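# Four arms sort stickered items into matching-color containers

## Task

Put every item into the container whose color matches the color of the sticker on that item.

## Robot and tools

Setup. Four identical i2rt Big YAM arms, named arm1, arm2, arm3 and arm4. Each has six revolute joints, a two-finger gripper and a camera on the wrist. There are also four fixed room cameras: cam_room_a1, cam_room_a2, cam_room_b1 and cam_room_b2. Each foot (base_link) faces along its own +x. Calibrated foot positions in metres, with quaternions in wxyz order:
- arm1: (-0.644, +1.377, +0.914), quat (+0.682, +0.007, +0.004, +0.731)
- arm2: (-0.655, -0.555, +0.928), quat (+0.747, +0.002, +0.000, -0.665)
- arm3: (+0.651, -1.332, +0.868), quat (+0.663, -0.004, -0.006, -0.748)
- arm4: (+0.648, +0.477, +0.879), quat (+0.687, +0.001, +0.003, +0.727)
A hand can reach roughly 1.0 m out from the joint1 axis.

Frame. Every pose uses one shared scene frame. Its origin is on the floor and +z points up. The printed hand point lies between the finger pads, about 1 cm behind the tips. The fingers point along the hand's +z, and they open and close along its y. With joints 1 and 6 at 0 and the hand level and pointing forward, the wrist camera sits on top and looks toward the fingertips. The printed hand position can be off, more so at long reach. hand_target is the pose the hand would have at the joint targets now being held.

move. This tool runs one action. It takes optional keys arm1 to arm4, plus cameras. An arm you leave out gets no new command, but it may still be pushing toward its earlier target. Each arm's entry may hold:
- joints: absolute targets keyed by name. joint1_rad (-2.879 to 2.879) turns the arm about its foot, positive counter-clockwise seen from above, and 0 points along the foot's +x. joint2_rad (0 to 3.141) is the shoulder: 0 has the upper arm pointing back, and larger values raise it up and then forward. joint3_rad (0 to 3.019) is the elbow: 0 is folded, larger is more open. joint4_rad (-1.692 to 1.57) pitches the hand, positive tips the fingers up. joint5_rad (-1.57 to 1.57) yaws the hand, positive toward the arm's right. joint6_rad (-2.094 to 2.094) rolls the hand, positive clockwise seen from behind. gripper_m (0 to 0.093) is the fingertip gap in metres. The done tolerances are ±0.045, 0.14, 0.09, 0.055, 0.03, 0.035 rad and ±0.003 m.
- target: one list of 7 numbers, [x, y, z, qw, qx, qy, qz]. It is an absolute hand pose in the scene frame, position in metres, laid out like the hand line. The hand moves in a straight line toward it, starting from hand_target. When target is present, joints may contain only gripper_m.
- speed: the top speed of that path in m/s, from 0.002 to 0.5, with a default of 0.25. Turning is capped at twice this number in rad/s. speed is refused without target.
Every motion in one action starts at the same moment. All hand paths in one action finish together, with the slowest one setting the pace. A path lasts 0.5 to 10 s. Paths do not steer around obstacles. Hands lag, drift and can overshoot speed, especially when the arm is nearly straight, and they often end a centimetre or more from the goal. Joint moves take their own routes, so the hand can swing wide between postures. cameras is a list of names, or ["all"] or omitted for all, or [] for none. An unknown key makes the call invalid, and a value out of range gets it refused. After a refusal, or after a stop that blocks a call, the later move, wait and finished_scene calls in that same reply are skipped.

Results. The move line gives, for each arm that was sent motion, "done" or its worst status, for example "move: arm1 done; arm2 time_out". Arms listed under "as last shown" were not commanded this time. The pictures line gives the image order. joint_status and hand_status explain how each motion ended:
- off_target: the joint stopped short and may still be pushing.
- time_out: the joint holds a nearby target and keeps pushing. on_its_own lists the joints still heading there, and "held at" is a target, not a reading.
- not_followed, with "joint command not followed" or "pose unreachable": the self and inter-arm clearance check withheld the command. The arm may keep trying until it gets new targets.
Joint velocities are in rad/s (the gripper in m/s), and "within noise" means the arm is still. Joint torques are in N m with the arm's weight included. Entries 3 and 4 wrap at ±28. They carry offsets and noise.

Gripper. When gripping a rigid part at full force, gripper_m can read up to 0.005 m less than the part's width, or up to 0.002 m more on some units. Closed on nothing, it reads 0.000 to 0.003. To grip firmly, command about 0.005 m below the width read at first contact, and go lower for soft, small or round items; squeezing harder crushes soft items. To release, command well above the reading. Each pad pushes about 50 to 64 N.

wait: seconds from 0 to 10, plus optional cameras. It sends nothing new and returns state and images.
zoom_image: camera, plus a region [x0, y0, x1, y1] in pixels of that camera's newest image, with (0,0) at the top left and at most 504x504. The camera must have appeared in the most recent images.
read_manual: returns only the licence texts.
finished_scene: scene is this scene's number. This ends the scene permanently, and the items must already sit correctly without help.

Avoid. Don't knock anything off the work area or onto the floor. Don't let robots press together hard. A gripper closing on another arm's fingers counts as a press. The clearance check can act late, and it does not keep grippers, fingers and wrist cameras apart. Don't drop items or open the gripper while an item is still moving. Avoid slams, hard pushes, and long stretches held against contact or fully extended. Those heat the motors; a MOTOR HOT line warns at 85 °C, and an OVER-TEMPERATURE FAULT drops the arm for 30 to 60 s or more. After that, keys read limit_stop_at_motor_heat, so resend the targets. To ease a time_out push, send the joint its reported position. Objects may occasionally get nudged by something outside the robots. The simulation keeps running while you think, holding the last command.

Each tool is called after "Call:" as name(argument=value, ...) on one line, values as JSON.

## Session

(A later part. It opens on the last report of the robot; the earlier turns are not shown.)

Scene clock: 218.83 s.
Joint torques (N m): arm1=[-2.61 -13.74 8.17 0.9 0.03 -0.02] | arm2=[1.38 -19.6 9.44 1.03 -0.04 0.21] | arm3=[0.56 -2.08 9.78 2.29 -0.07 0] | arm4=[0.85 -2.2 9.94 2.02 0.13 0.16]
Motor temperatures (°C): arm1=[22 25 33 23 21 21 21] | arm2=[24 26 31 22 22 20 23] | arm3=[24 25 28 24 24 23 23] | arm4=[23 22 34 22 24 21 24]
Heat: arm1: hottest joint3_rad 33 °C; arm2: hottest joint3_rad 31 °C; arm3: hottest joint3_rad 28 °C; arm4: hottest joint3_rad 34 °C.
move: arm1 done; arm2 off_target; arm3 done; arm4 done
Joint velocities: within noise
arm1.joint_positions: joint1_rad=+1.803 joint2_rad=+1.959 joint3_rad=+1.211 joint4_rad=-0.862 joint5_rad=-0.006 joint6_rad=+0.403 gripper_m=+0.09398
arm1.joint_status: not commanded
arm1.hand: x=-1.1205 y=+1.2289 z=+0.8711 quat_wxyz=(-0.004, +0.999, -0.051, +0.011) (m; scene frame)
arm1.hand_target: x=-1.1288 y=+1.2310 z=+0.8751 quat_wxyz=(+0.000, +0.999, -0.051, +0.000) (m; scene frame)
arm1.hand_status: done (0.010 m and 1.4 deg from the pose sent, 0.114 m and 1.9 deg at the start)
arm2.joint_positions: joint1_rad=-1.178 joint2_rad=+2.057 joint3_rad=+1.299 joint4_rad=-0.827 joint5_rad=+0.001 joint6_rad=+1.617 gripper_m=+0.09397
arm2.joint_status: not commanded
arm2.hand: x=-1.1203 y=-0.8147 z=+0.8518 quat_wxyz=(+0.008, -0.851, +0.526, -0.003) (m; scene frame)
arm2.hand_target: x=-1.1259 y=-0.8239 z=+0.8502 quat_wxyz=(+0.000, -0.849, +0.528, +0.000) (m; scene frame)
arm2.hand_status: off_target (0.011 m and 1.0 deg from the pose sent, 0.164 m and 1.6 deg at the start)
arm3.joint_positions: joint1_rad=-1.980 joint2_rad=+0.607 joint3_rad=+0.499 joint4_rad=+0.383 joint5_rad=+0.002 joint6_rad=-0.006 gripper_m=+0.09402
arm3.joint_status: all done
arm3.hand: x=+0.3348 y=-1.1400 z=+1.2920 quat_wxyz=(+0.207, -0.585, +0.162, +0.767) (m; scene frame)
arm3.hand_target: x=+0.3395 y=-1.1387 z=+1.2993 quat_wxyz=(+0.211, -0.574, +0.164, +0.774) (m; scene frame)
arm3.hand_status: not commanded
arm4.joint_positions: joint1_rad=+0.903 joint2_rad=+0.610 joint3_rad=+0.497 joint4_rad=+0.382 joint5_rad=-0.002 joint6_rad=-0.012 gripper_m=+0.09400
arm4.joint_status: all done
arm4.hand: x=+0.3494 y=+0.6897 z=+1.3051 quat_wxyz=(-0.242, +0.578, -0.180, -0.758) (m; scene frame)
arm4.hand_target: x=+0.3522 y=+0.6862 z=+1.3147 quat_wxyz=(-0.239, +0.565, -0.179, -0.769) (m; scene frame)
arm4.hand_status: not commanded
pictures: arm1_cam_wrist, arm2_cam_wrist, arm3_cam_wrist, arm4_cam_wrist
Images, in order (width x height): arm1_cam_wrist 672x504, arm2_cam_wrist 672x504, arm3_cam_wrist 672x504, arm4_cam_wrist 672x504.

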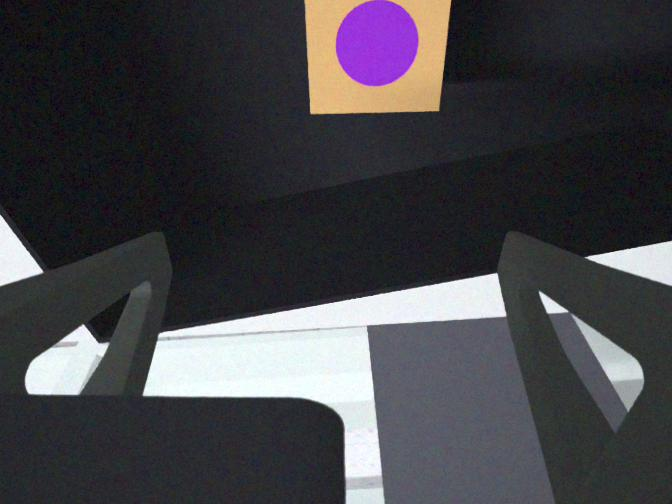

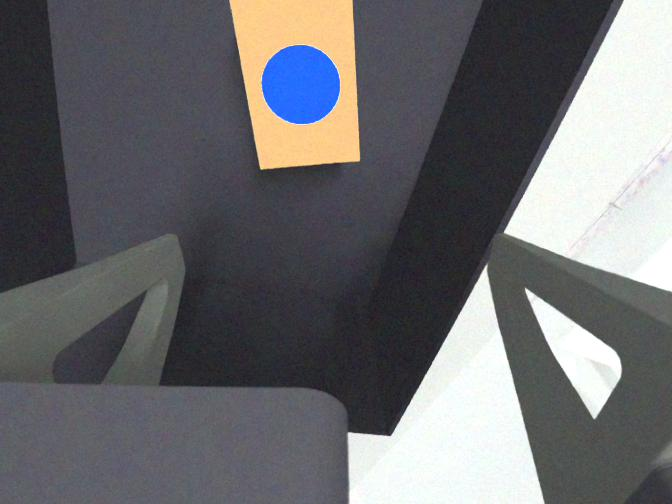

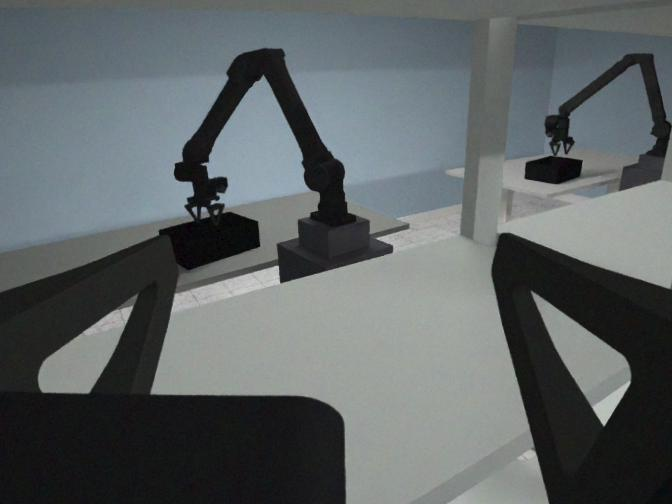

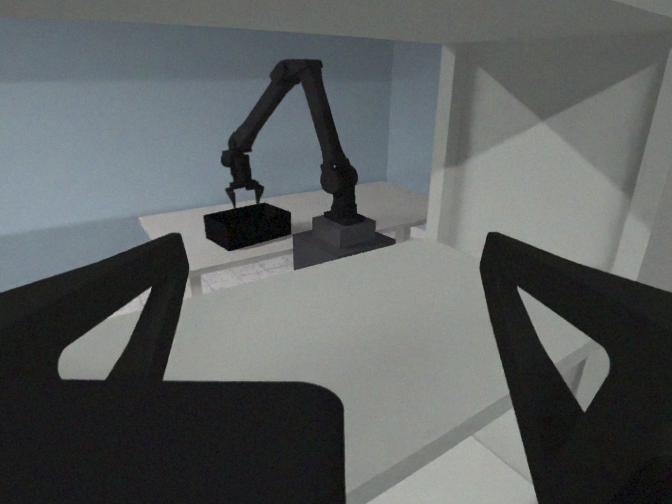

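Call:
move(arm1={"target": [-1.100, 1.245, 0.84, 0.01114, -0.9750, 0.0503, 0.2161]}, arm2={"target": [-1.099, -0.811, 0.82, 0.0491, 0.9509, 0.2213, -0.2108]}, cameras=["arm1_cam_wrist", "arm2_cam_wrist"])

Scene clock: 276.93 s.
Joint torques (N m): arm1=[-1.61 -13.33 5.68 1.72 0.26 0.11] | arm2=[-0.15 -18.73 5.24 2.24 -0.13 -0.06] | arm3=[0.73 -2.32 9.78 2.29 -0.08 0] | arm4=[1.55 -1.96 9.8 1.85 0.15 0.17]
Motor temperatures (°C): arm1=[22 26 32 23 21 21 21] | arm2=[24 27 29 22 22 20 23] | arm3=[24 24 30 24 24 23 23] | arm4=[23 22 32 22 24 21 24]
Heat: arm1: hottest joint3_rad 32 °C; arm2: hottest joint3_rad 29 °C; arm3: hottest joint3_rad 30 °C; arm4: hottest joint3_rad 32 °C.
move: arm1 off_target; arm2 done
Joint velocities: within noise
arm1.joint_positions: joint1_rad=+1.840 joint2_rad=+1.875 joint3_rad=+0.803 joint4_rad=-0.157 joint5_rad=+0.176 joint6_rad=+0.410 gripper_m=+0.09398
arm1.joint_status: not commanded
arm1.hand: x=-1.0931 y=+1.2526 z=+0.8275 quat_wxyz=(-0.020, +0.979, -0.050, -0.197) (m; scene frame)
arm1.hand_target: x=-1.0999 y=+1.2450 z=+0.8399 quat_wxyz=(-0.011, +0.975, -0.050, -0.216) (m; scene frame)
arm1.hand_status: off_target (0.016 m and 2.4 deg from the pose sent, 0.041 m and 26.2 deg at the start)
arm2.joint_positions: joint1_rad=-1.144 joint2_rad=+1.979 joint3_rad=+0.891 joint4_rad=-0.064 joint5_rad=+0.034 joint6_rad=+0.085 gripper_m=+0.09397
arm2.joint_status: not commanded
arm2.hand: x=-1.0964 y=-0.8146 z=+0.8150 quat_wxyz=(-0.047, -0.953, -0.219, +0.202) (m; scene frame)
arm2.hand_target: x=-1.0989 y=-0.8110 z=+0.8200 quat_wxyz=(-0.049, -0.951, -0.221, +0.211) (m; scene frame)
arm2.hand_status: done (0.007 m and 1.1 deg from the pose sent, 0.038 m and 92.5 deg at the start)
arm3, arm4: as last shown
arm4.hand: x=+0.3494 y=+0.6897 z=+1.3052 quat_wxyz=(-0.242, +0.578, -0.180, -0.758) (m; scene frame)
pictures: arm1_cam_wrist, arm2_cam_wrist
Images, in order (width x height): arm1_cam_wrist 672x504, arm2_cam_wrist 672x504.

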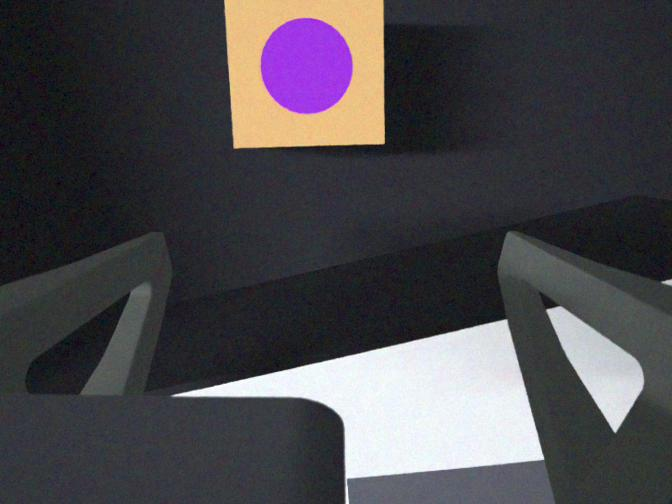

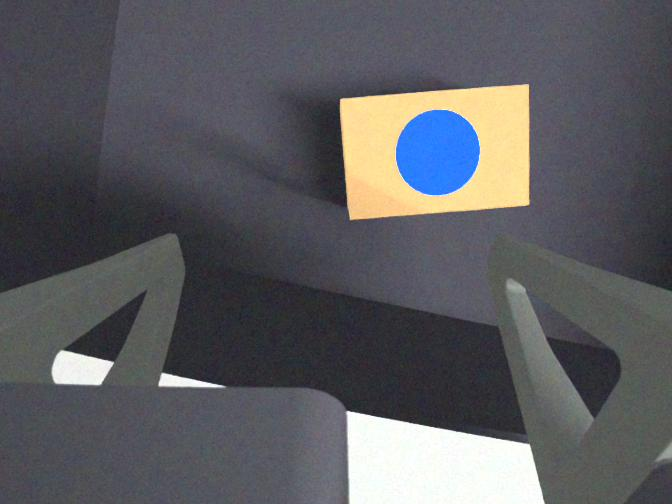

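Call:
move(arm1={"target": [-1.1337, 1.2384, 0.794, 0.0083, -0.9757, 0.0375, 0.2162]}, arm2={"target": [-1.1196, -0.7758, 0.783, 0.0571, 0.9417, 0.2576, -0.2087]}, cameras=["arm1_cam_wrist", "arm2_cam_wrist"])

Scene clock: 302.70 s.
Joint torques (N m): arm1=[-2.26 -12.1 7.66 1.62 0.08 -0.08] | arm2=[1.32 -15.03 5.98 2 -0.11 -0.15] | arm3=[0.56 -2.14 9.78 2.26 -0.07 -0.01] | arm4=[0.67 -2.55 9.92 1.96 0.14 0.18]
Motor temperatures (°C): arm1=[22 26 30 23 21 21 21] | arm2=[24 27 28 22 22 20 23] | arm3=[24 24 30 24 24 23 23] | arm4=[23 22 33 22 24 21 24]
Heat: arm1: hottest joint3_rad 30 °C; arm2: hottest joint3_rad 28 °C; arm3: hottest joint3_rad 30 °C; arm4: hottest joint3_rad 33 °C.
move: arm1 off_target; arm2 off_target
Joint velocities: within noise
arm1.joint_positions: joint1_rad=+1.840 joint2_rad=+2.012 joint3_rad=+0.872 joint4_rad=-0.077 joint5_rad=+0.164 joint6_rad=+0.386 gripper_m=+0.09398
arm1.joint_status: not commanded
arm1.hand: x=-1.1165 y=+1.2425 z=+0.7895 quat_wxyz=(-0.014, +0.979, -0.038, -0.200) (m; scene frame)
arm1.hand_target: x=-1.1333 y=+1.2385 z=+0.7945 quat_wxyz=(-0.008, +0.976, -0.038, -0.216) (m; scene frame)
arm1.hand_status: off_target (0.018 m and 2.0 deg from the pose sent, 0.055 m and 3.0 deg at the start)
arm2.joint_positions: joint1_rad=-1.265 joint2_rad=+2.034 joint3_rad=+0.891 joint4_rad=+0.029 joint5_rad=-0.045 joint6_rad=-0.071 gripper_m=+0.09397
arm2.joint_status: not commanded
arm2.hand: x=-1.1250 y=-0.7742 z=+0.7973 quat_wxyz=(-0.060, -0.943, -0.243, +0.218) (m; scene frame)
arm2.hand_target: x=-1.1192 y=-0.7754 z=+0.7834 quat_wxyz=(-0.057, -0.942, -0.257, +0.209) (m; scene frame)
arm2.hand_status: off_target (0.015 m and 2.0 deg from the pose sent, 0.055 m and 4.8 deg at the start)
arm3, arm4: as last shown
pictures: arm1_cam_wrist, arm2_cam_wrist
Images, in order (width x height): arm1_cam_wrist 672x504, arm2_cam_wrist 672x504.

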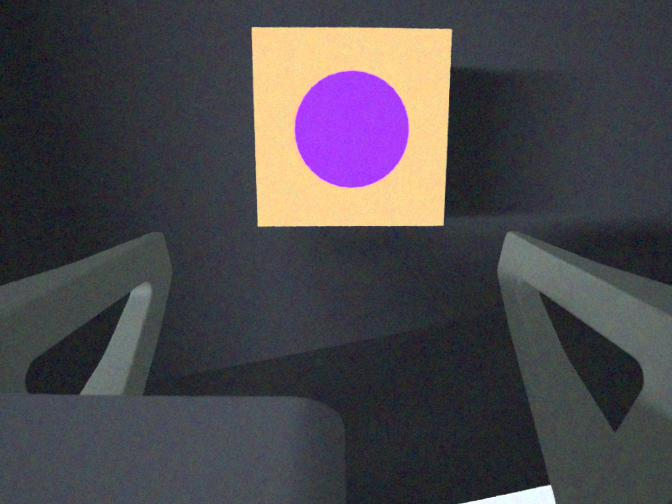

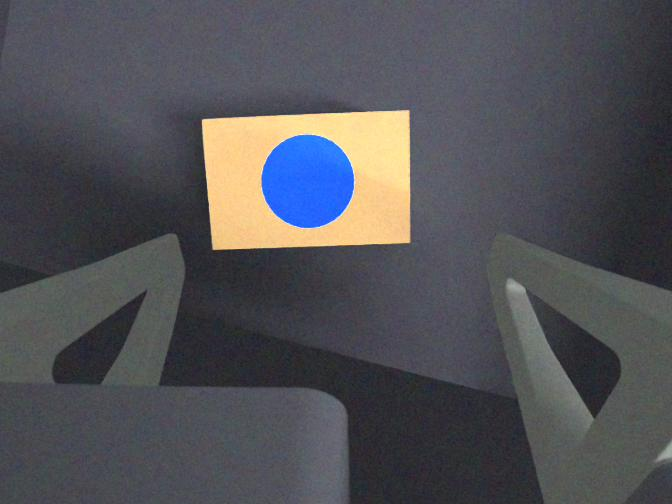

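Call:
move(arm1={"target": [-1.163, 1.246, 0.747, 0.0083, -0.9757, 0.0375, 0.2162], "speed": 0.12}, arm2={"target": [-1.130, -0.791, 0.732, 0.0611, 0.9366, 0.2756, -0.2076], "speed": 0.12}, cameras=["arm1_cam_wrist", "arm2_cam_wrist"])

Scene clock: 329.53 s.
Joint torques (N m): arm1=[-2.67 -13.27 7.3 1.7 0.09 -0.05] | arm2=[1.67 -16.44 6.23 1.91 -0.13 -0.11] | arm3=[0.67 -2.26 9.78 2.29 -0.06 0] | arm4=[1.26 -2.14 10.03 1.95 0.13 0.15]
Motor temperatures (°C): arm1=[22 26 30 23 21 21 21] | arm2=[24 26 28 22 22 20 23] | arm3=[24 24 30 24 24 23 23] | arm4=[23 22 33 22 24 21 24]
Heat: arm1: hottest joint3_rad 30 °C; arm2: hottest joint3_rad 28 °C; arm3: hottest joint3_rad 30 °C; arm4: hottest joint3_rad 33 °C.
move: arm1 off_target; arm2 off_target
Joint velocities: within noise
arm1.joint_positions: joint1_rad=+1.808 joint2_rad=+2.169 joint3_rad=+0.963 joint4_rad=-0.015 joint5_rad=+0.151 joint6_rad=+0.353 gripper_m=+0.09398
arm1.joint_status: not commanded
arm1.hand: x=-1.1423 y=+1.2489 z=+0.7409 quat_wxyz=(-0.015, +0.980, -0.036, -0.197) (m; scene frame)
arm1.hand_target: x=-1.1625 y=+1.2462 z=+0.7476 quat_wxyz=(-0.008, +0.976, -0.037, -0.216) (m; scene frame)
arm1.hand_status: off_target (0.022 m and 2.4 deg from the pose sent, 0.063 m and 2.0 deg at the start)
arm2.joint_positions: joint1_rad=-1.254 joint2_rad=+2.194 joint3_rad=+0.956 joint4_rad=+0.105 joint5_rad=-0.054 joint6_rad=-0.098 gripper_m=+0.09397
arm2.joint_status: not commanded
arm2.hand: x=-1.1293 y=-0.7842 z=+0.7413 quat_wxyz=(-0.061, -0.940, -0.262, +0.209) (m; scene frame)
arm2.hand_target: x=-1.1297 y=-0.7909 z=+0.7323 quat_wxyz=(-0.061, -0.937, -0.276, +0.208) (m; scene frame)
arm2.hand_status: off_target (0.012 m and 1.6 deg from the pose sent, 0.068 m and 4.0 deg at the start)
arm3, arm4: as last shown
pictures: arm1_cam_wrist, arm2_cam_wrist
Images, in order (width x height): arm1_cam_wrist 672x504, arm2_cam_wrist 672x504.

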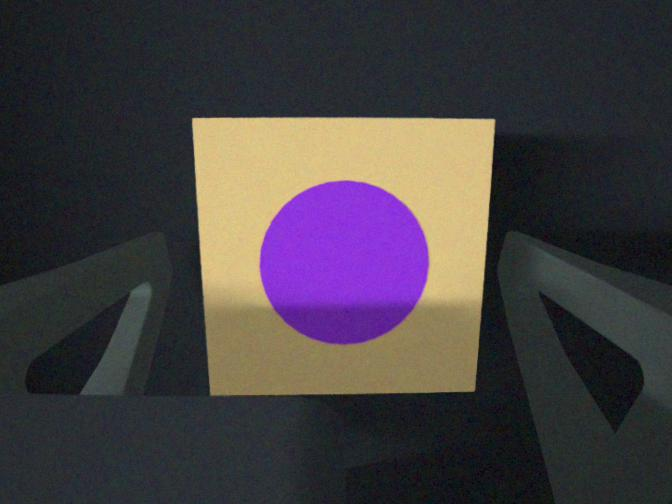

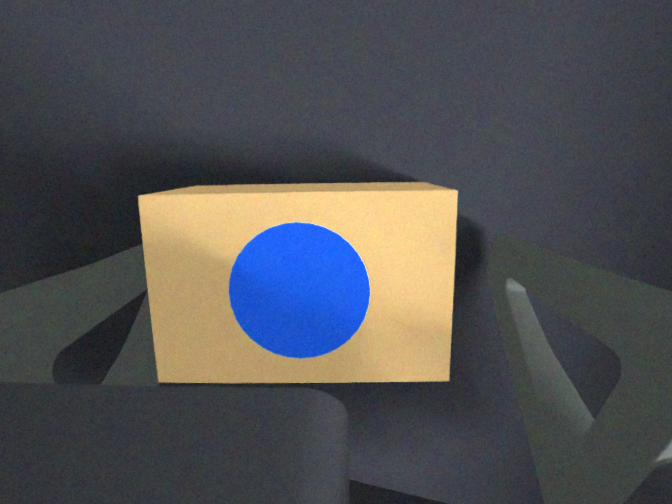

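Call:
move(arm1={"joints": {"gripper_m": 0.045}}, arm2={"target": [-1.125, -0.800, 0.729, 0.0611, 0.9366, 0.2756, -0.2076], "speed": 0.12}, cameras=["arm1_cam_wrist", "arm2_cam_wrist"])

Scene clock: 343.07 s.
Joint torques (N m): arm1=[-2.84 -13.51 7.1 1.61 0.1 -0.06] | arm2=[1.61 -15.79 6.2 2.09 0.01 0.1] | arm3=[0.62 -2.08 9.74 2.26 -0.07 -0.02] | arm4=[1.44 -2.14 10 1.98 0.15 0.15]
Motor temperatures (°C): arm1=[22 26 31 23 21 21 21] | arm2=[24 27 28 22 22 20 23] | arm3=[24 24 30 24 24 23 23] | arm4=[23 22 33 22 24 21 24]
Heat: arm1: hottest joint3_rad 31 °C; arm2: hottest joint3_rad 28 °C; arm3: hottest joint3_rad 30 °C; arm4: hottest joint3_rad 33 °C.
move: arm1 off_target; arm2 off_target
Joint velocities: within noise
arm1.joint_positions: joint1_rad=+1.808 joint2_rad=+2.169 joint3_rad=+0.964 joint4_rad=-0.014 joint5_rad=+0.150 joint6_rad=+0.353 gripper_m=+0.05294
arm1.joint_status: gripper_m off_target (ended at +0.05297, target +0.04500)
arm1.hand: x=-1.1425 y=+1.2487 z=+0.7410 quat_wxyz=(-0.014, +0.980, -0.036, -0.197) (m; scene frame)
arm1.hand_target: x=-1.1624 y=+1.2463 z=+0.7476 quat_wxyz=(-0.009, +0.976, -0.038, -0.216) (m; scene frame)
arm1.hand_status: not commanded
arm2.joint_positions: joint1_rad=-1.232 joint2_rad=+2.194 joint3_rad=+0.956 joint4_rad=+0.110 joint5_rad=-0.048 joint6_rad=-0.098 gripper_m=+0.09397
arm2.joint_status: not commanded
arm2.hand: x=-1.1255 y=-0.7944 z=+0.7417 quat_wxyz=(-0.061, -0.937, -0.272, +0.211) (m; scene frame)
arm2.hand_target: x=-1.1246 y=-0.7999 z=+0.7294 quat_wxyz=(-0.061, -0.937, -0.276, +0.208) (m; scene frame)
arm2.hand_status: off_target (0.014 m and 0.5 deg from the pose sent, 0.020 m and 1.6 deg at the start)
arm3, arm4: as last shown
pictures: arm1_cam_wrist, arm2_cam_wrist
Images, in order (width x height): arm1_cam_wrist 672x504, arm2_cam_wrist 672x504.

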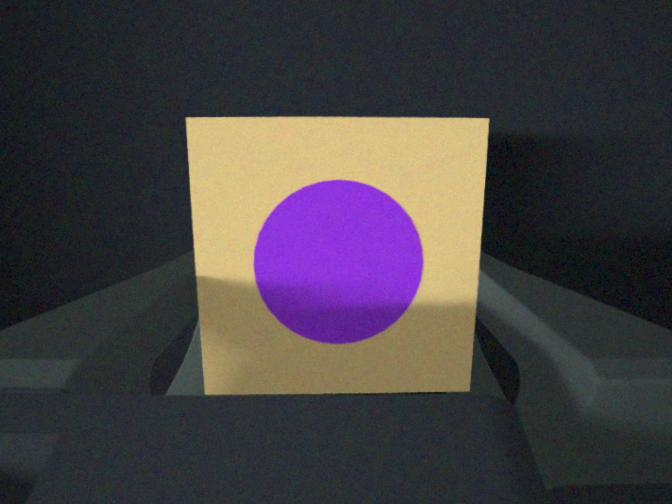

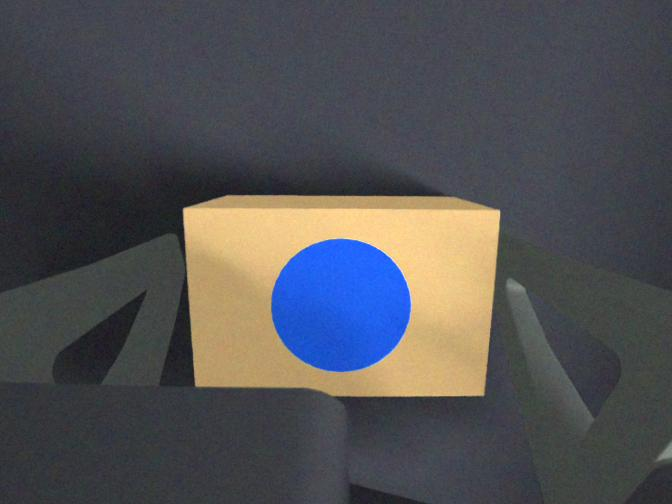

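Call:
move(arm1={"target": [-1.15, 1.248, 0.92, 0.0083, -0.9757, 0.0375, 0.2162], "speed": 0.2}, arm2={"joints": {"gripper_m": 0.064}}, cameras=["arm1_cam_wrist", "arm2_cam_wrist"])

Call:
move(arm1={"joints": {"joint2_rad": 0.9, "joint3_rad": 1.0, "joint4_rad": -1.23, "joint5_rad": 0, "joint6_rad": 0}}, arm2={"target": [-1.125, -0.79, 0.92, 0.0611, 0.9366, 0.2756, -0.2076], "speed": 0.2})

Scene clock: 355.80 s.
Joint torques (N m): arm1=[-2.55 -12.98 9.33 0.68 0.12 -0.03] | arm2=[1.55 -15.85 6.22 2.03 -0.01 0.11] | arm3=[0.56 -2.14 9.8 2.29 -0.06 0.01] | arm4=[1.49 -2.14 9.87 1.92 0.14 0.12]
Motor temperatures (°C): arm1=[21 26 31 23 21 21 22] | arm2=[24 27 28 22 22 20 23] | arm3=[24 24 30 24 24 23 23] | arm4=[23 22 33 22 24 21 24]
Heat: arm1: hottest joint3_rad 31 °C; arm2: hottest joint3_rad 28 °C; arm3: hottest joint3_rad 30 °C; arm4: hottest joint3_rad 33 °C.
move: arm1 off_target; arm2 off_target
Joint velocities: within noise
arm1.joint_positions: joint1_rad=+1.808 joint2_rad=+1.761 joint3_rad=+0.956 joint4_rad=-0.391 joint5_rad=+0.150 joint6_rad=+0.353 gripper_m=+0.05294
arm1.joint_status: not commanded
arm1.hand: x=-1.1423 y=+1.2475 z=+0.9088 quat_wxyz=(-0.011, +0.977, -0.037, -0.208) (m; scene frame)
arm1.hand_target: x=-1.1498 y=+1.2481 z=+0.9199 quat_wxyz=(-0.008, +0.976, -0.038, -0.216) (m; scene frame)
arm1.hand_status: off_target (0.014 m and 1.0 deg from the pose sent, 0.179 m and 2.4 deg at the start)
arm2.joint_positions: joint1_rad=-1.232 joint2_rad=+2.194 joint3_rad=+0.956 joint4_rad=+0.110 joint5_rad=-0.048 joint6_rad=-0.098 gripper_m=+0.06896
arm2.joint_status: gripper_m off_target (ended at +0.06898, target +0.06400)
arm2.hand: x=-1.1255 y=-0.7942 z=+0.7417 quat_wxyz=(-0.061, -0.937, -0.272, +0.211) (m; scene frame)
arm2.hand_target: x=-1.1246 y=-0.7998 z=+0.7294 quat_wxyz=(-0.061, -0.937, -0.276, +0.208) (m; scene frame)
arm2.hand_status: not commanded
arm3, arm4: as last shown
pictures: arm1_cam_wrist, arm2_cam_wrist
Images, in order (width x height): arm1_cam_wrist 672x504, arm2_cam_wrist 672x504.

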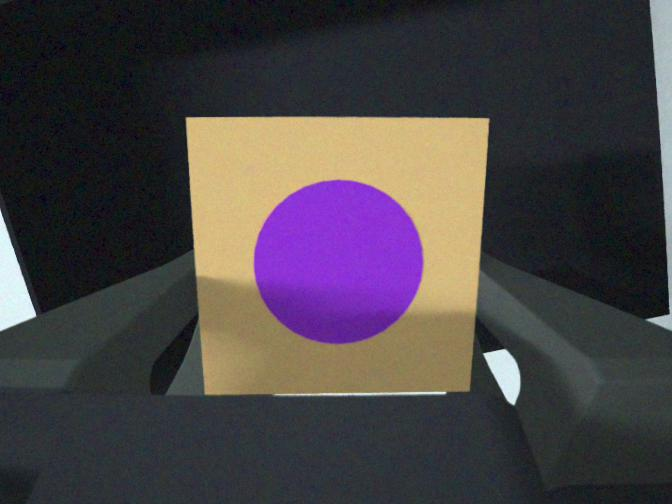

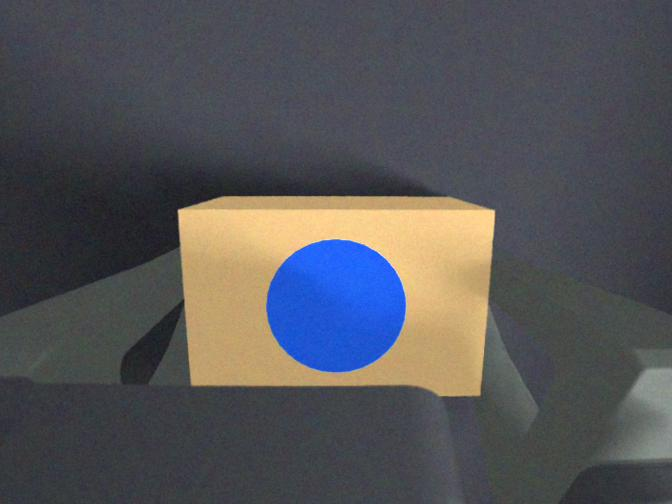

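Scene clock: 357.43 s.
Joint torques (N m): arm1=[-2.55 -2.14 15.13 0.92 0 -0.03] | arm2=[-0.21 -16.32 9.21 1.13 -0.22 -0.07] | arm3=[0.62 -2.2 9.76 2.26 -0.07 0.01] | arm4=[1.14 -1.96 9.84 2.02 0.15 0.17]
Motor temperatures (°C): arm1=[21 26 31 23 21 21 22] | arm2=[24 27 28 22 22 20 23] | arm3=[24 24 30 24 24 23 23] | arm4=[23 22 33 22 24 21 24]
Heat: arm1: hottest joint3_rad 31 °C; arm2: hottest joint3_rad 28 °C; arm3: hottest joint3_rad 30 °C; arm4: hottest joint3_rad 33 °C.
move: arm1 done; arm2 done
Joint velocities: within noise
arm1.joint_positions: joint1_rad=+1.807 joint2_rad=+0.899 joint3_rad=+0.957 joint4_rad=-1.221 joint5_rad=+0.002 joint6_rad=+0.007 gripper_m=+0.05295
arm1.joint_status: all done
arm1.hand: x=-0.9431 y=+1.2817 z=+1.1840 quat_wxyz=(+0.028, +0.967, +0.146, -0.207) (m; scene frame)
arm1.hand_target: x=-0.9495 y=+1.2811 z=+1.2038 quat_wxyz=(+0.030, +0.963, +0.146, -0.224) (m; scene frame)
arm1.hand_status: not commanded
arm2.joint_positions: joint1_rad=-1.232 joint2_rad=+1.748 joint3_rad=+0.938 joint4_rad=-0.319 joint5_rad=-0.052 joint6_rad=-0.099 gripper_m=+0.06896
arm2.joint_status: not commanded
arm2.hand: x=-1.1219 y=-0.7934 z=+0.9190 quat_wxyz=(-0.062, -0.937, -0.273, +0.210) (m; scene frame)
arm2.hand_target: x=-1.1250 y=-0.7901 z=+0.9200 quat_wxyz=(-0.061, -0.937, -0.276, +0.208) (m; scene frame)
arm2.hand_status: done (0.005 m and 0.4 deg from the pose sent, 0.178 m and 0.5 deg at the start)
arm3, arm4: as last shown
pictures: arm1_cam_wrist, arm2_cam_wrist, arm3_cam_wrist, arm4_cam_wrist, cam_room_a1, cam_room_a2, cam_room_b1, cam_room_b2
Images, in order (width x height): arm1_cam_wrist 672x504, arm2_cam_wrist 672x504, arm3_cam_wrist 672x504, arm4_cam_wrist 672x504, cam_room_a1 672x504, cam_room_a2 672x504, cam_room_b1 672x504, cam_room_b2 672x504.

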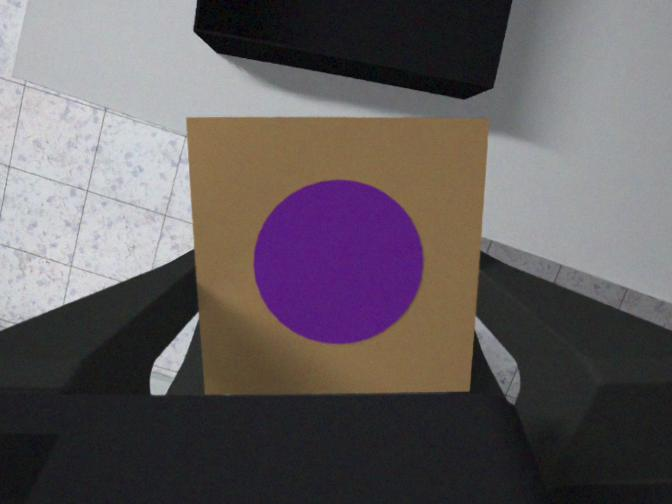

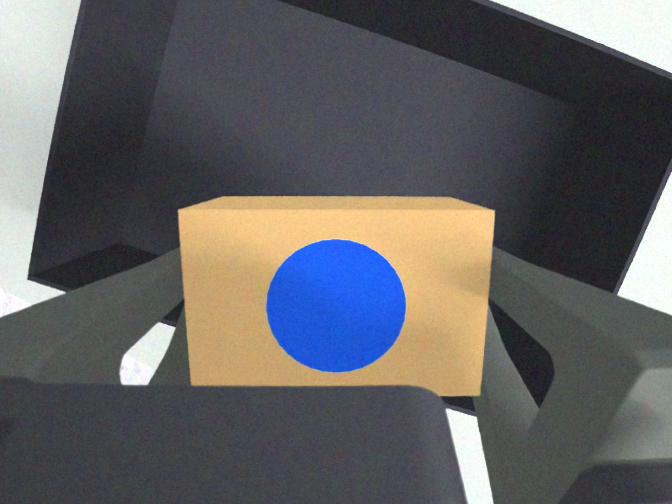

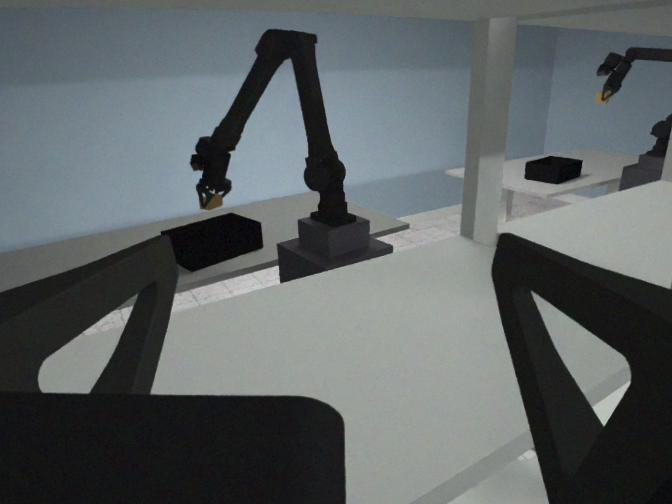

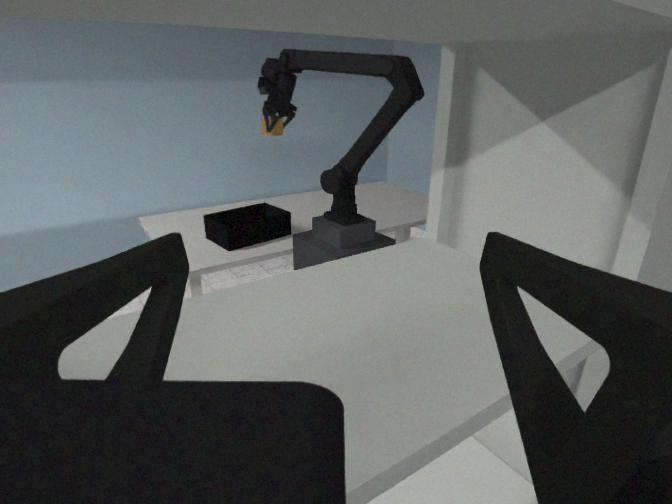

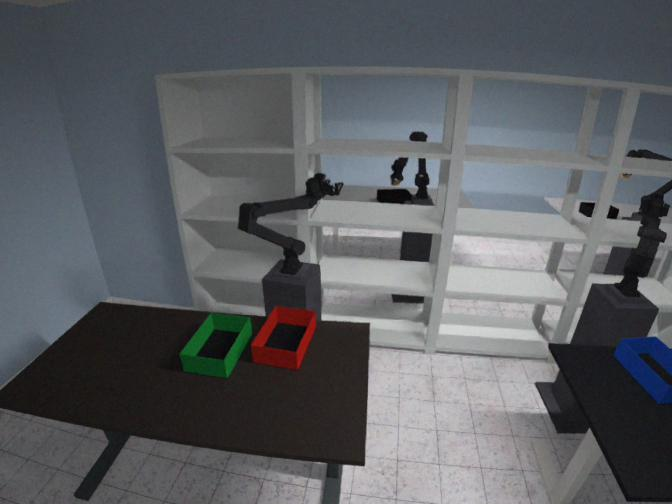

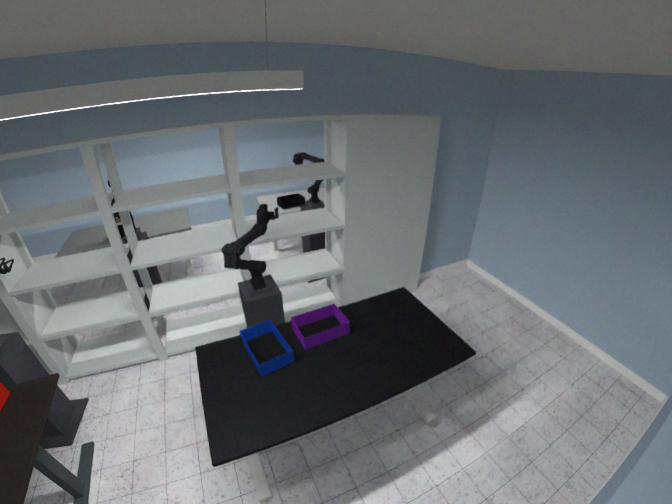

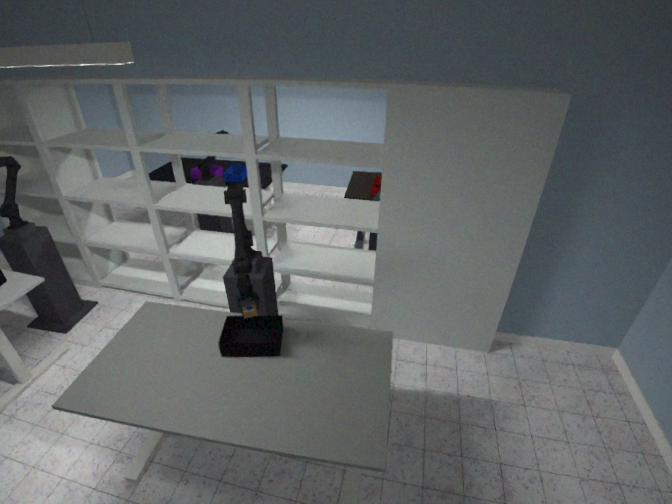

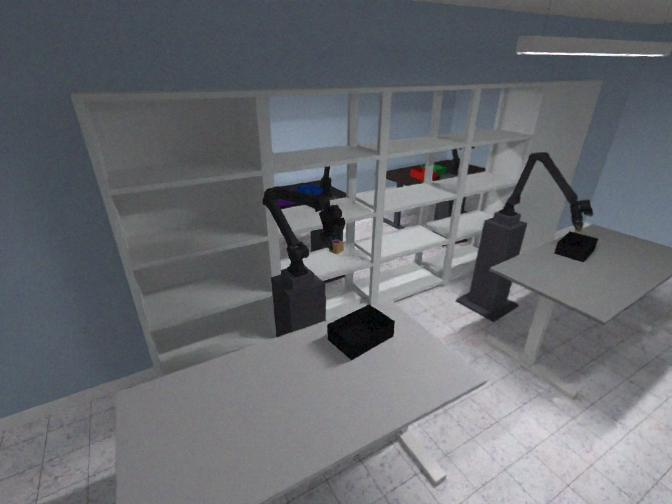

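Call:
move(arm1={"joints": {"joint1_rad": -2.25}}, arm2={"joints": {"joint2_rad": 0.9, "joint3_rad": 1.0, "joint4_rad": -1.23, "joint5_rad": 0, "joint6_rad": 0}}, cameras=["arm1_cam_wrist", "arm4_cam_wrist", "cam_room_b2"])

Call:
move(arm2={"joints": {"joint1_rad": 2.12}}, cameras=["arm2_cam_wrist", "arm1_cam_wrist"])

Scene clock: 369.13 s.
Joint torques (N m): arm1=[-1.96 -3.14 14.97 0.69 -0.02 -0.01] | arm2=[0.03 -5.3 15.21 1.07 0.13 0.21] | arm3=[0.62 -2.2 9.76 2.3 -0.05 0] | arm4=[1.32 -2.43 9.88 1.89 0.18 0.16]
Motor temperatures (°C): arm1=[21 26 33 23 21 21 22] | arm2=[24 27 29 22 22 20 23] | arm3=[24 24 30 24 24 23 23] | arm4=[23 22 33 22 24 21 24]
Heat: arm1: hottest joint3_rad 33 °C; arm2: hottest joint3_rad 29 °C; arm3: hottest joint3_rad 30 °C; arm4: hottest joint3_rad 33 °C.
move: arm1 done; arm2 done
Joint velocities: within noise
arm1.joint_positions: joint1_rad=-2.245 joint2_rad=+0.908 joint3_rad=+0.957 joint4_rad=-1.221 joint5_rad=+0.002 joint6_rad=+0.005 gripper_m=+0.05296
arm1.joint_status: all done
arm1.hand: x=-0.3776 y=+1.1942 z=+1.1722 quat_wxyz=(-0.181, -0.295, -0.936, +0.060) (m; scene frame)
arm1.hand_target: x=-0.3735 y=+1.1902 z=+1.1945 quat_wxyz=(-0.201, -0.293, -0.932, +0.067) (m; scene frame)
arm1.hand_status: not commanded
arm2.joint_positions: joint1_rad=-1.233 joint2_rad=+0.898 joint3_rad=+0.960 joint4_rad=-1.218 joint5_rad=-0.003 joint6_rad=-0.014 gripper_m=+0.06896
arm2.joint_status: all done
arm2.hand: x=-0.9421 y=-0.6966 z=+1.1947 quat_wxyz=(-0.045, -0.952, -0.228, +0.199) (m; scene frame)
arm2.hand_target: x=-0.9486 y=-0.6958 z=+1.2123 quat_wxyz=(-0.047, -0.952, -0.216, +0.212) (m; scene frame)
arm2.hand_status: not commanded
arm3, arm4: as last shown
pictures: arm1_cam_wrist, arm4_cam_wrist, cam_room_b2
Images, in order (width x height): arm1_cam_wrist 672x504, arm4_cam_wrist 672x504, cam_room_b2 672x504.

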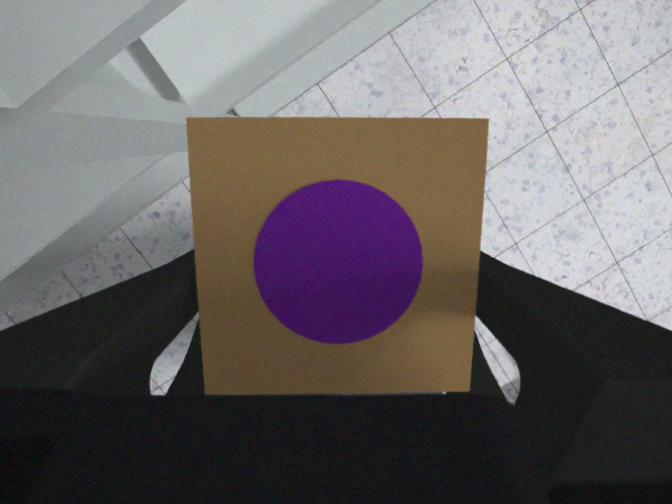

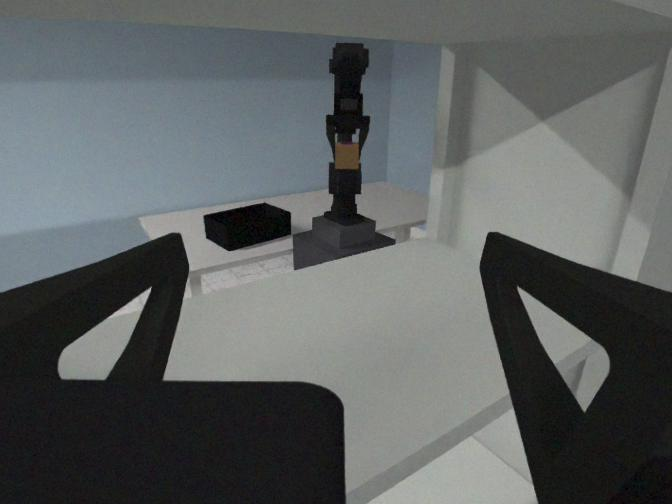

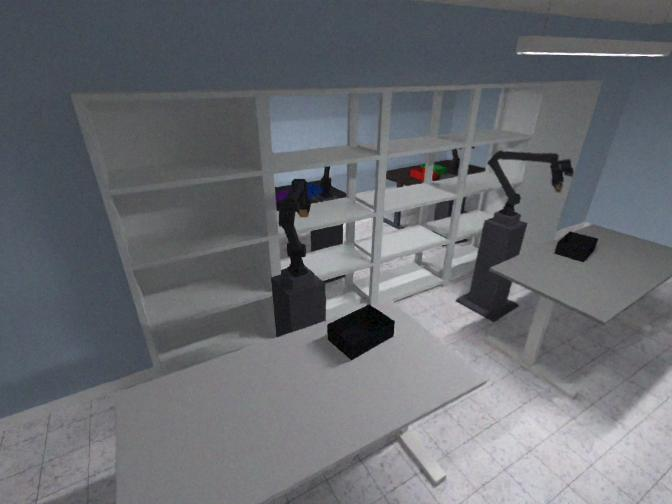

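Scene clock: 371.60 s.
Joint torques (N m): arm1=[-2.32 -2.84 15.17 0.75 -0.04 0.03] | arm2=[0.97 -5.36 15.19 1.1 0.08 0.19] | arm3=[0.62 -2.02 9.72 2.3 -0.06 0] | arm4=[1.32 -2.43 9.88 1.89 0.13 0.12]
Motor temperatures (°C): arm1=[21 26 33 23 21 21 22] | arm2=[24 27 30 22 22 20 23] | arm3=[24 24 30 24 24 23 23] | arm4=[23 22 33 22 24 21 24]
Heat: arm1: hottest joint3_rad 33 °C; arm2: hottest joint3_rad 30 °C; arm3: hottest joint3_rad 30 °C; arm4: hottest joint3_rad 33 °C.
move: arm2 done
Joint velocities: within noise
arm1: as last shown
arm2.joint_positions: joint1_rad=+2.118 joint2_rad=+0.898 joint3_rad=+0.960 joint4_rad=-1.218 joint5_rad=-0.002 joint6_rad=-0.012 gripper_m=+0.06899
arm2.joint_status: all done
arm2.hand: x=-0.4043 y=-0.3595 z=+1.1968 quat_wxyz=(-0.196, +0.324, -0.923, -0.068) (m; scene frame)
arm2.hand_target: x=-0.4001 y=-0.3560 z=+1.2144 quat_wxyz=(-0.208, +0.319, -0.922, -0.073) (m; scene frame)
arm2.hand_status: not commanded
arm3.joint_positions: joint1_rad=-1.980 joint2_rad=+0.607 joint3_rad=+0.499 joint4_rad=+0.383 joint5_rad=+0.002 joint6_rad=-0.006 gripper_m=+0.09402
arm3.joint_status: not commanded
arm3.hand: x=+0.3348 y=-1.1400 z=+1.2920 quat_wxyz=(+0.207, -0.585, +0.162, +0.767) (m; scene frame)
arm3.hand_target: x=+0.3395 y=-1.1387 z=+1.2993 quat_wxyz=(+0.211, -0.574, +0.164, +0.774) (m; scene frame)
arm3.hand_status: not commanded
arm4.joint_positions: joint1_rad=+0.903 joint2_rad=+0.610 joint3_rad=+0.497 joint4_rad=+0.382 joint5_rad=-0.002 joint6_rad=-0.012 gripper_m=+0.09400
arm4.joint_status: not commanded
arm4.hand: x=+0.3494 y=+0.6897 z=+1.3052 quat_wxyz=(-0.242, +0.578, -0.180, -0.758) (m; scene frame)
arm4.hand_target: x=+0.3522 y=+0.6862 z=+1.3147 quat_wxyz=(-0.239, +0.565, -0.179, -0.769) (m; scene frame)
arm4.hand_status: not commanded
pictures: arm1_cam_wrist, arm2_cam_wrist
Images, in order (width x height): arm1_cam_wrist 672x504, arm2_cam_wrist 672x504.

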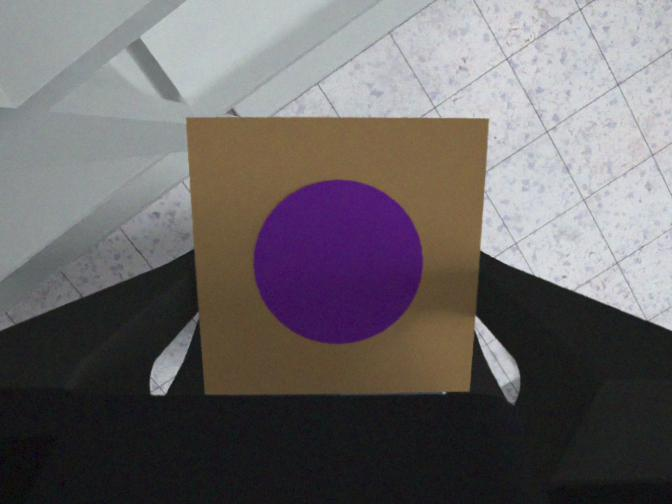

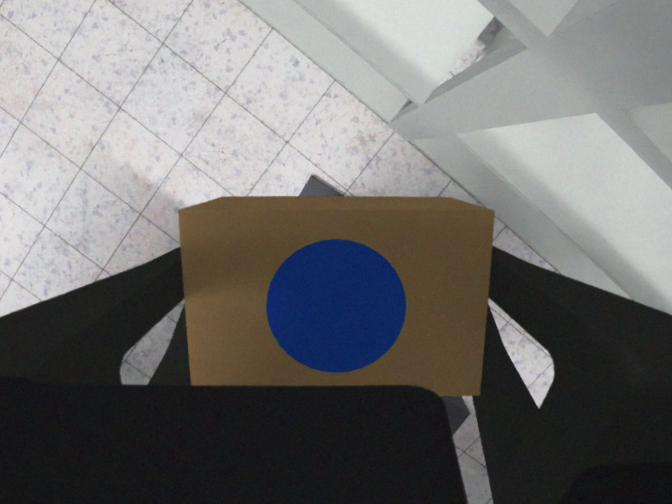

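Call:
move(arm1={"target": [-0.22, 1.08, 1.10, 0.2064, 0.2928, 0.9314, -0.0649], "speed": 0.2}, arm2={"target": [-0.24, -0.23, 1.10, 0.2045, -0.3195, 0.9226, 0.0708], "speed": 0.2}, cameras=["arm1_cam_wrist", "arm2_cam_wrist", "arm3_cam_wrist", "arm4_cam_wrist"])

Scene clock: 409.30 s.
Joint torques (N m): arm1=[-3.25 -10.29 16.34 1.73 0.02 -0.05] | arm2=[0.91 -13.74 16.17 2.1 0.11 0.18] | arm3=[0.67 -2.26 9.78 2.29 -0.07 0] | arm4=[1.32 -2.84 9.77 1.96 0.15 0.16]
Motor temperatures (°C): arm1=[21 25 37 23 21 21 22] | arm2=[24 26 36 22 22 20 24] | arm3=[24 24 30 24 24 23 23] | arm4=[23 22 34 22 24 21 24]
Heat: arm1: hottest joint3_rad 37 °C; arm2: hottest joint3_rad 36 °C; arm3: hottest joint3_rad 30 °C; arm4: hottest joint3_rad 34 °C.
move: arm1 off_target; arm2 off_target
Joint velocities: within noise
arm1.joint_positions: joint1_rad=-2.245 joint2_rad=+1.435 joint3_rad=+1.103 joint4_rad=-0.874 joint5_rad=-0.007 joint6_rad=+0.004 gripper_m=+0.05296
arm1.joint_status: not commanded
arm1.hand: x=-0.2409 y=+1.1004 z=+1.0676 quat_wxyz=(-0.166, -0.294, -0.940, +0.052) (m; scene frame)
arm1.hand_target: x=-0.2222 y=+1.0815 z=+1.1008 quat_wxyz=(-0.206, -0.293, -0.931, +0.065) (m; scene frame)
arm1.hand_status: off_target (0.044 m and 4.9 deg from the pose sent, 0.208 m and 3.0 deg at the start)
arm2.joint_positions: joint1_rad=+2.118 joint2_rad=+1.482 joint3_rad=+1.113 joint4_rad=-0.834 joint5_rad=-0.002 joint6_rad=-0.012 gripper_m=+0.06899
arm2.joint_status: not commanded
arm2.hand: x=-0.2612 y=-0.2473 z=+1.0765 quat_wxyz=(-0.174, +0.326, -0.927, -0.061) (m; scene frame)
arm2.hand_target: x=-0.2416 y=-0.2313 z=+1.1008 quat_wxyz=(-0.205, +0.319, -0.923, -0.071) (m; scene frame)
arm2.hand_status: off_target (0.036 m and 3.7 deg from the pose sent, 0.231 m and 1.2 deg at the start)
arm3, arm4: as last shown
pictures: arm1_cam_wrist, arm2_cam_wrist, arm3_cam_wrist, arm4_cam_wrist
Images, in order (width x height): arm1_cam_wrist 672x504, arm2_cam_wrist 672x504, arm3_cam_wrist 672x504, arm4_cam_wrist 672x504.

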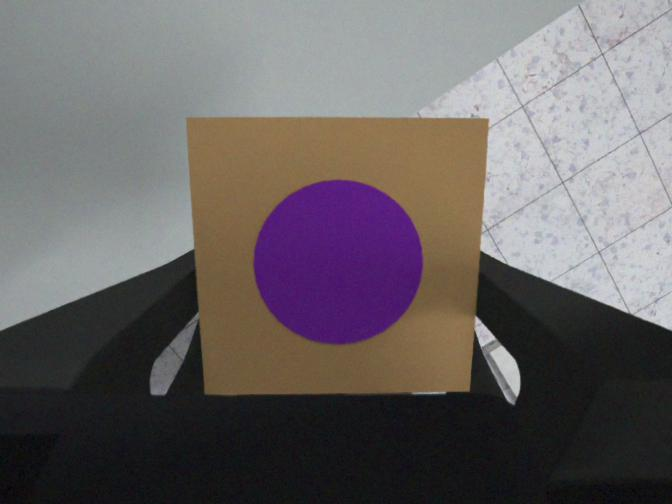

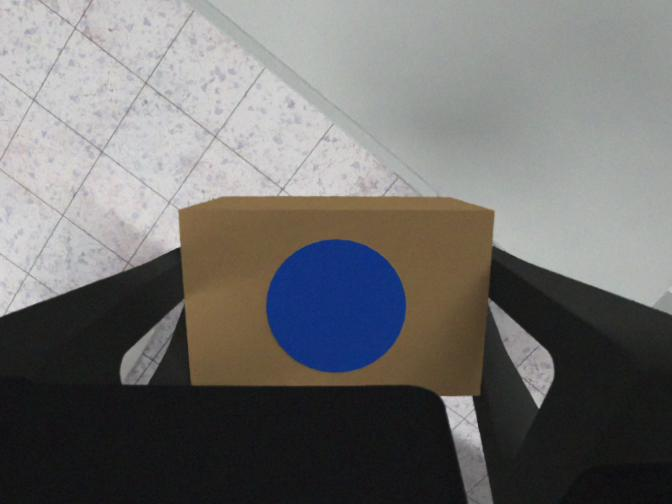

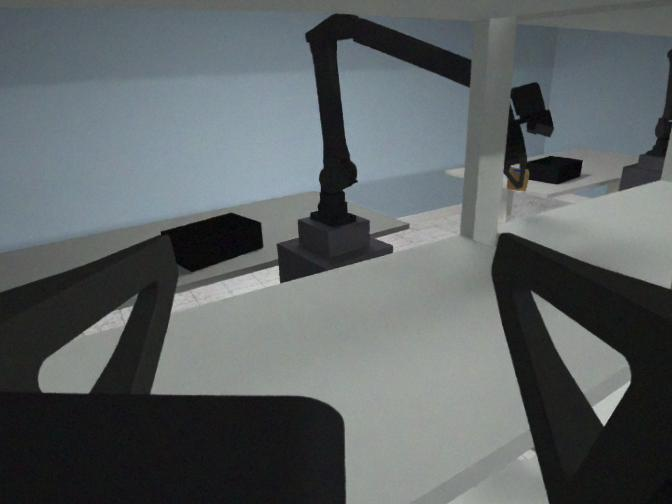

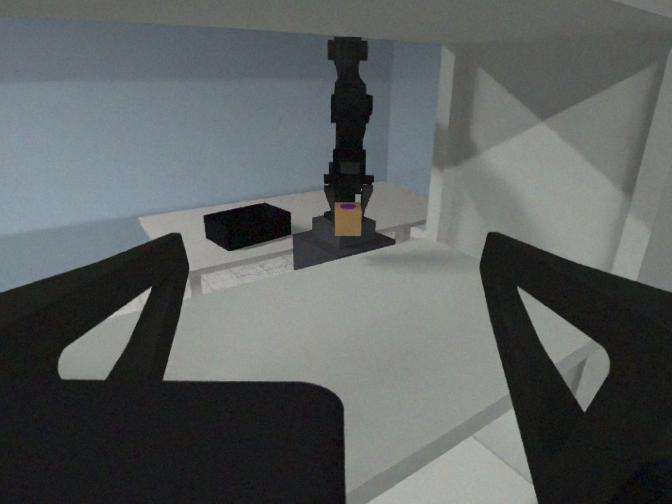

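Call:
zoom_image(camera="arm4_cam_wrist", region=[260, 160, 460, 310])

Scaled by 2.520.

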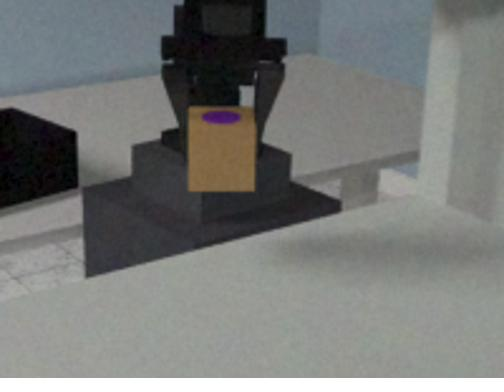

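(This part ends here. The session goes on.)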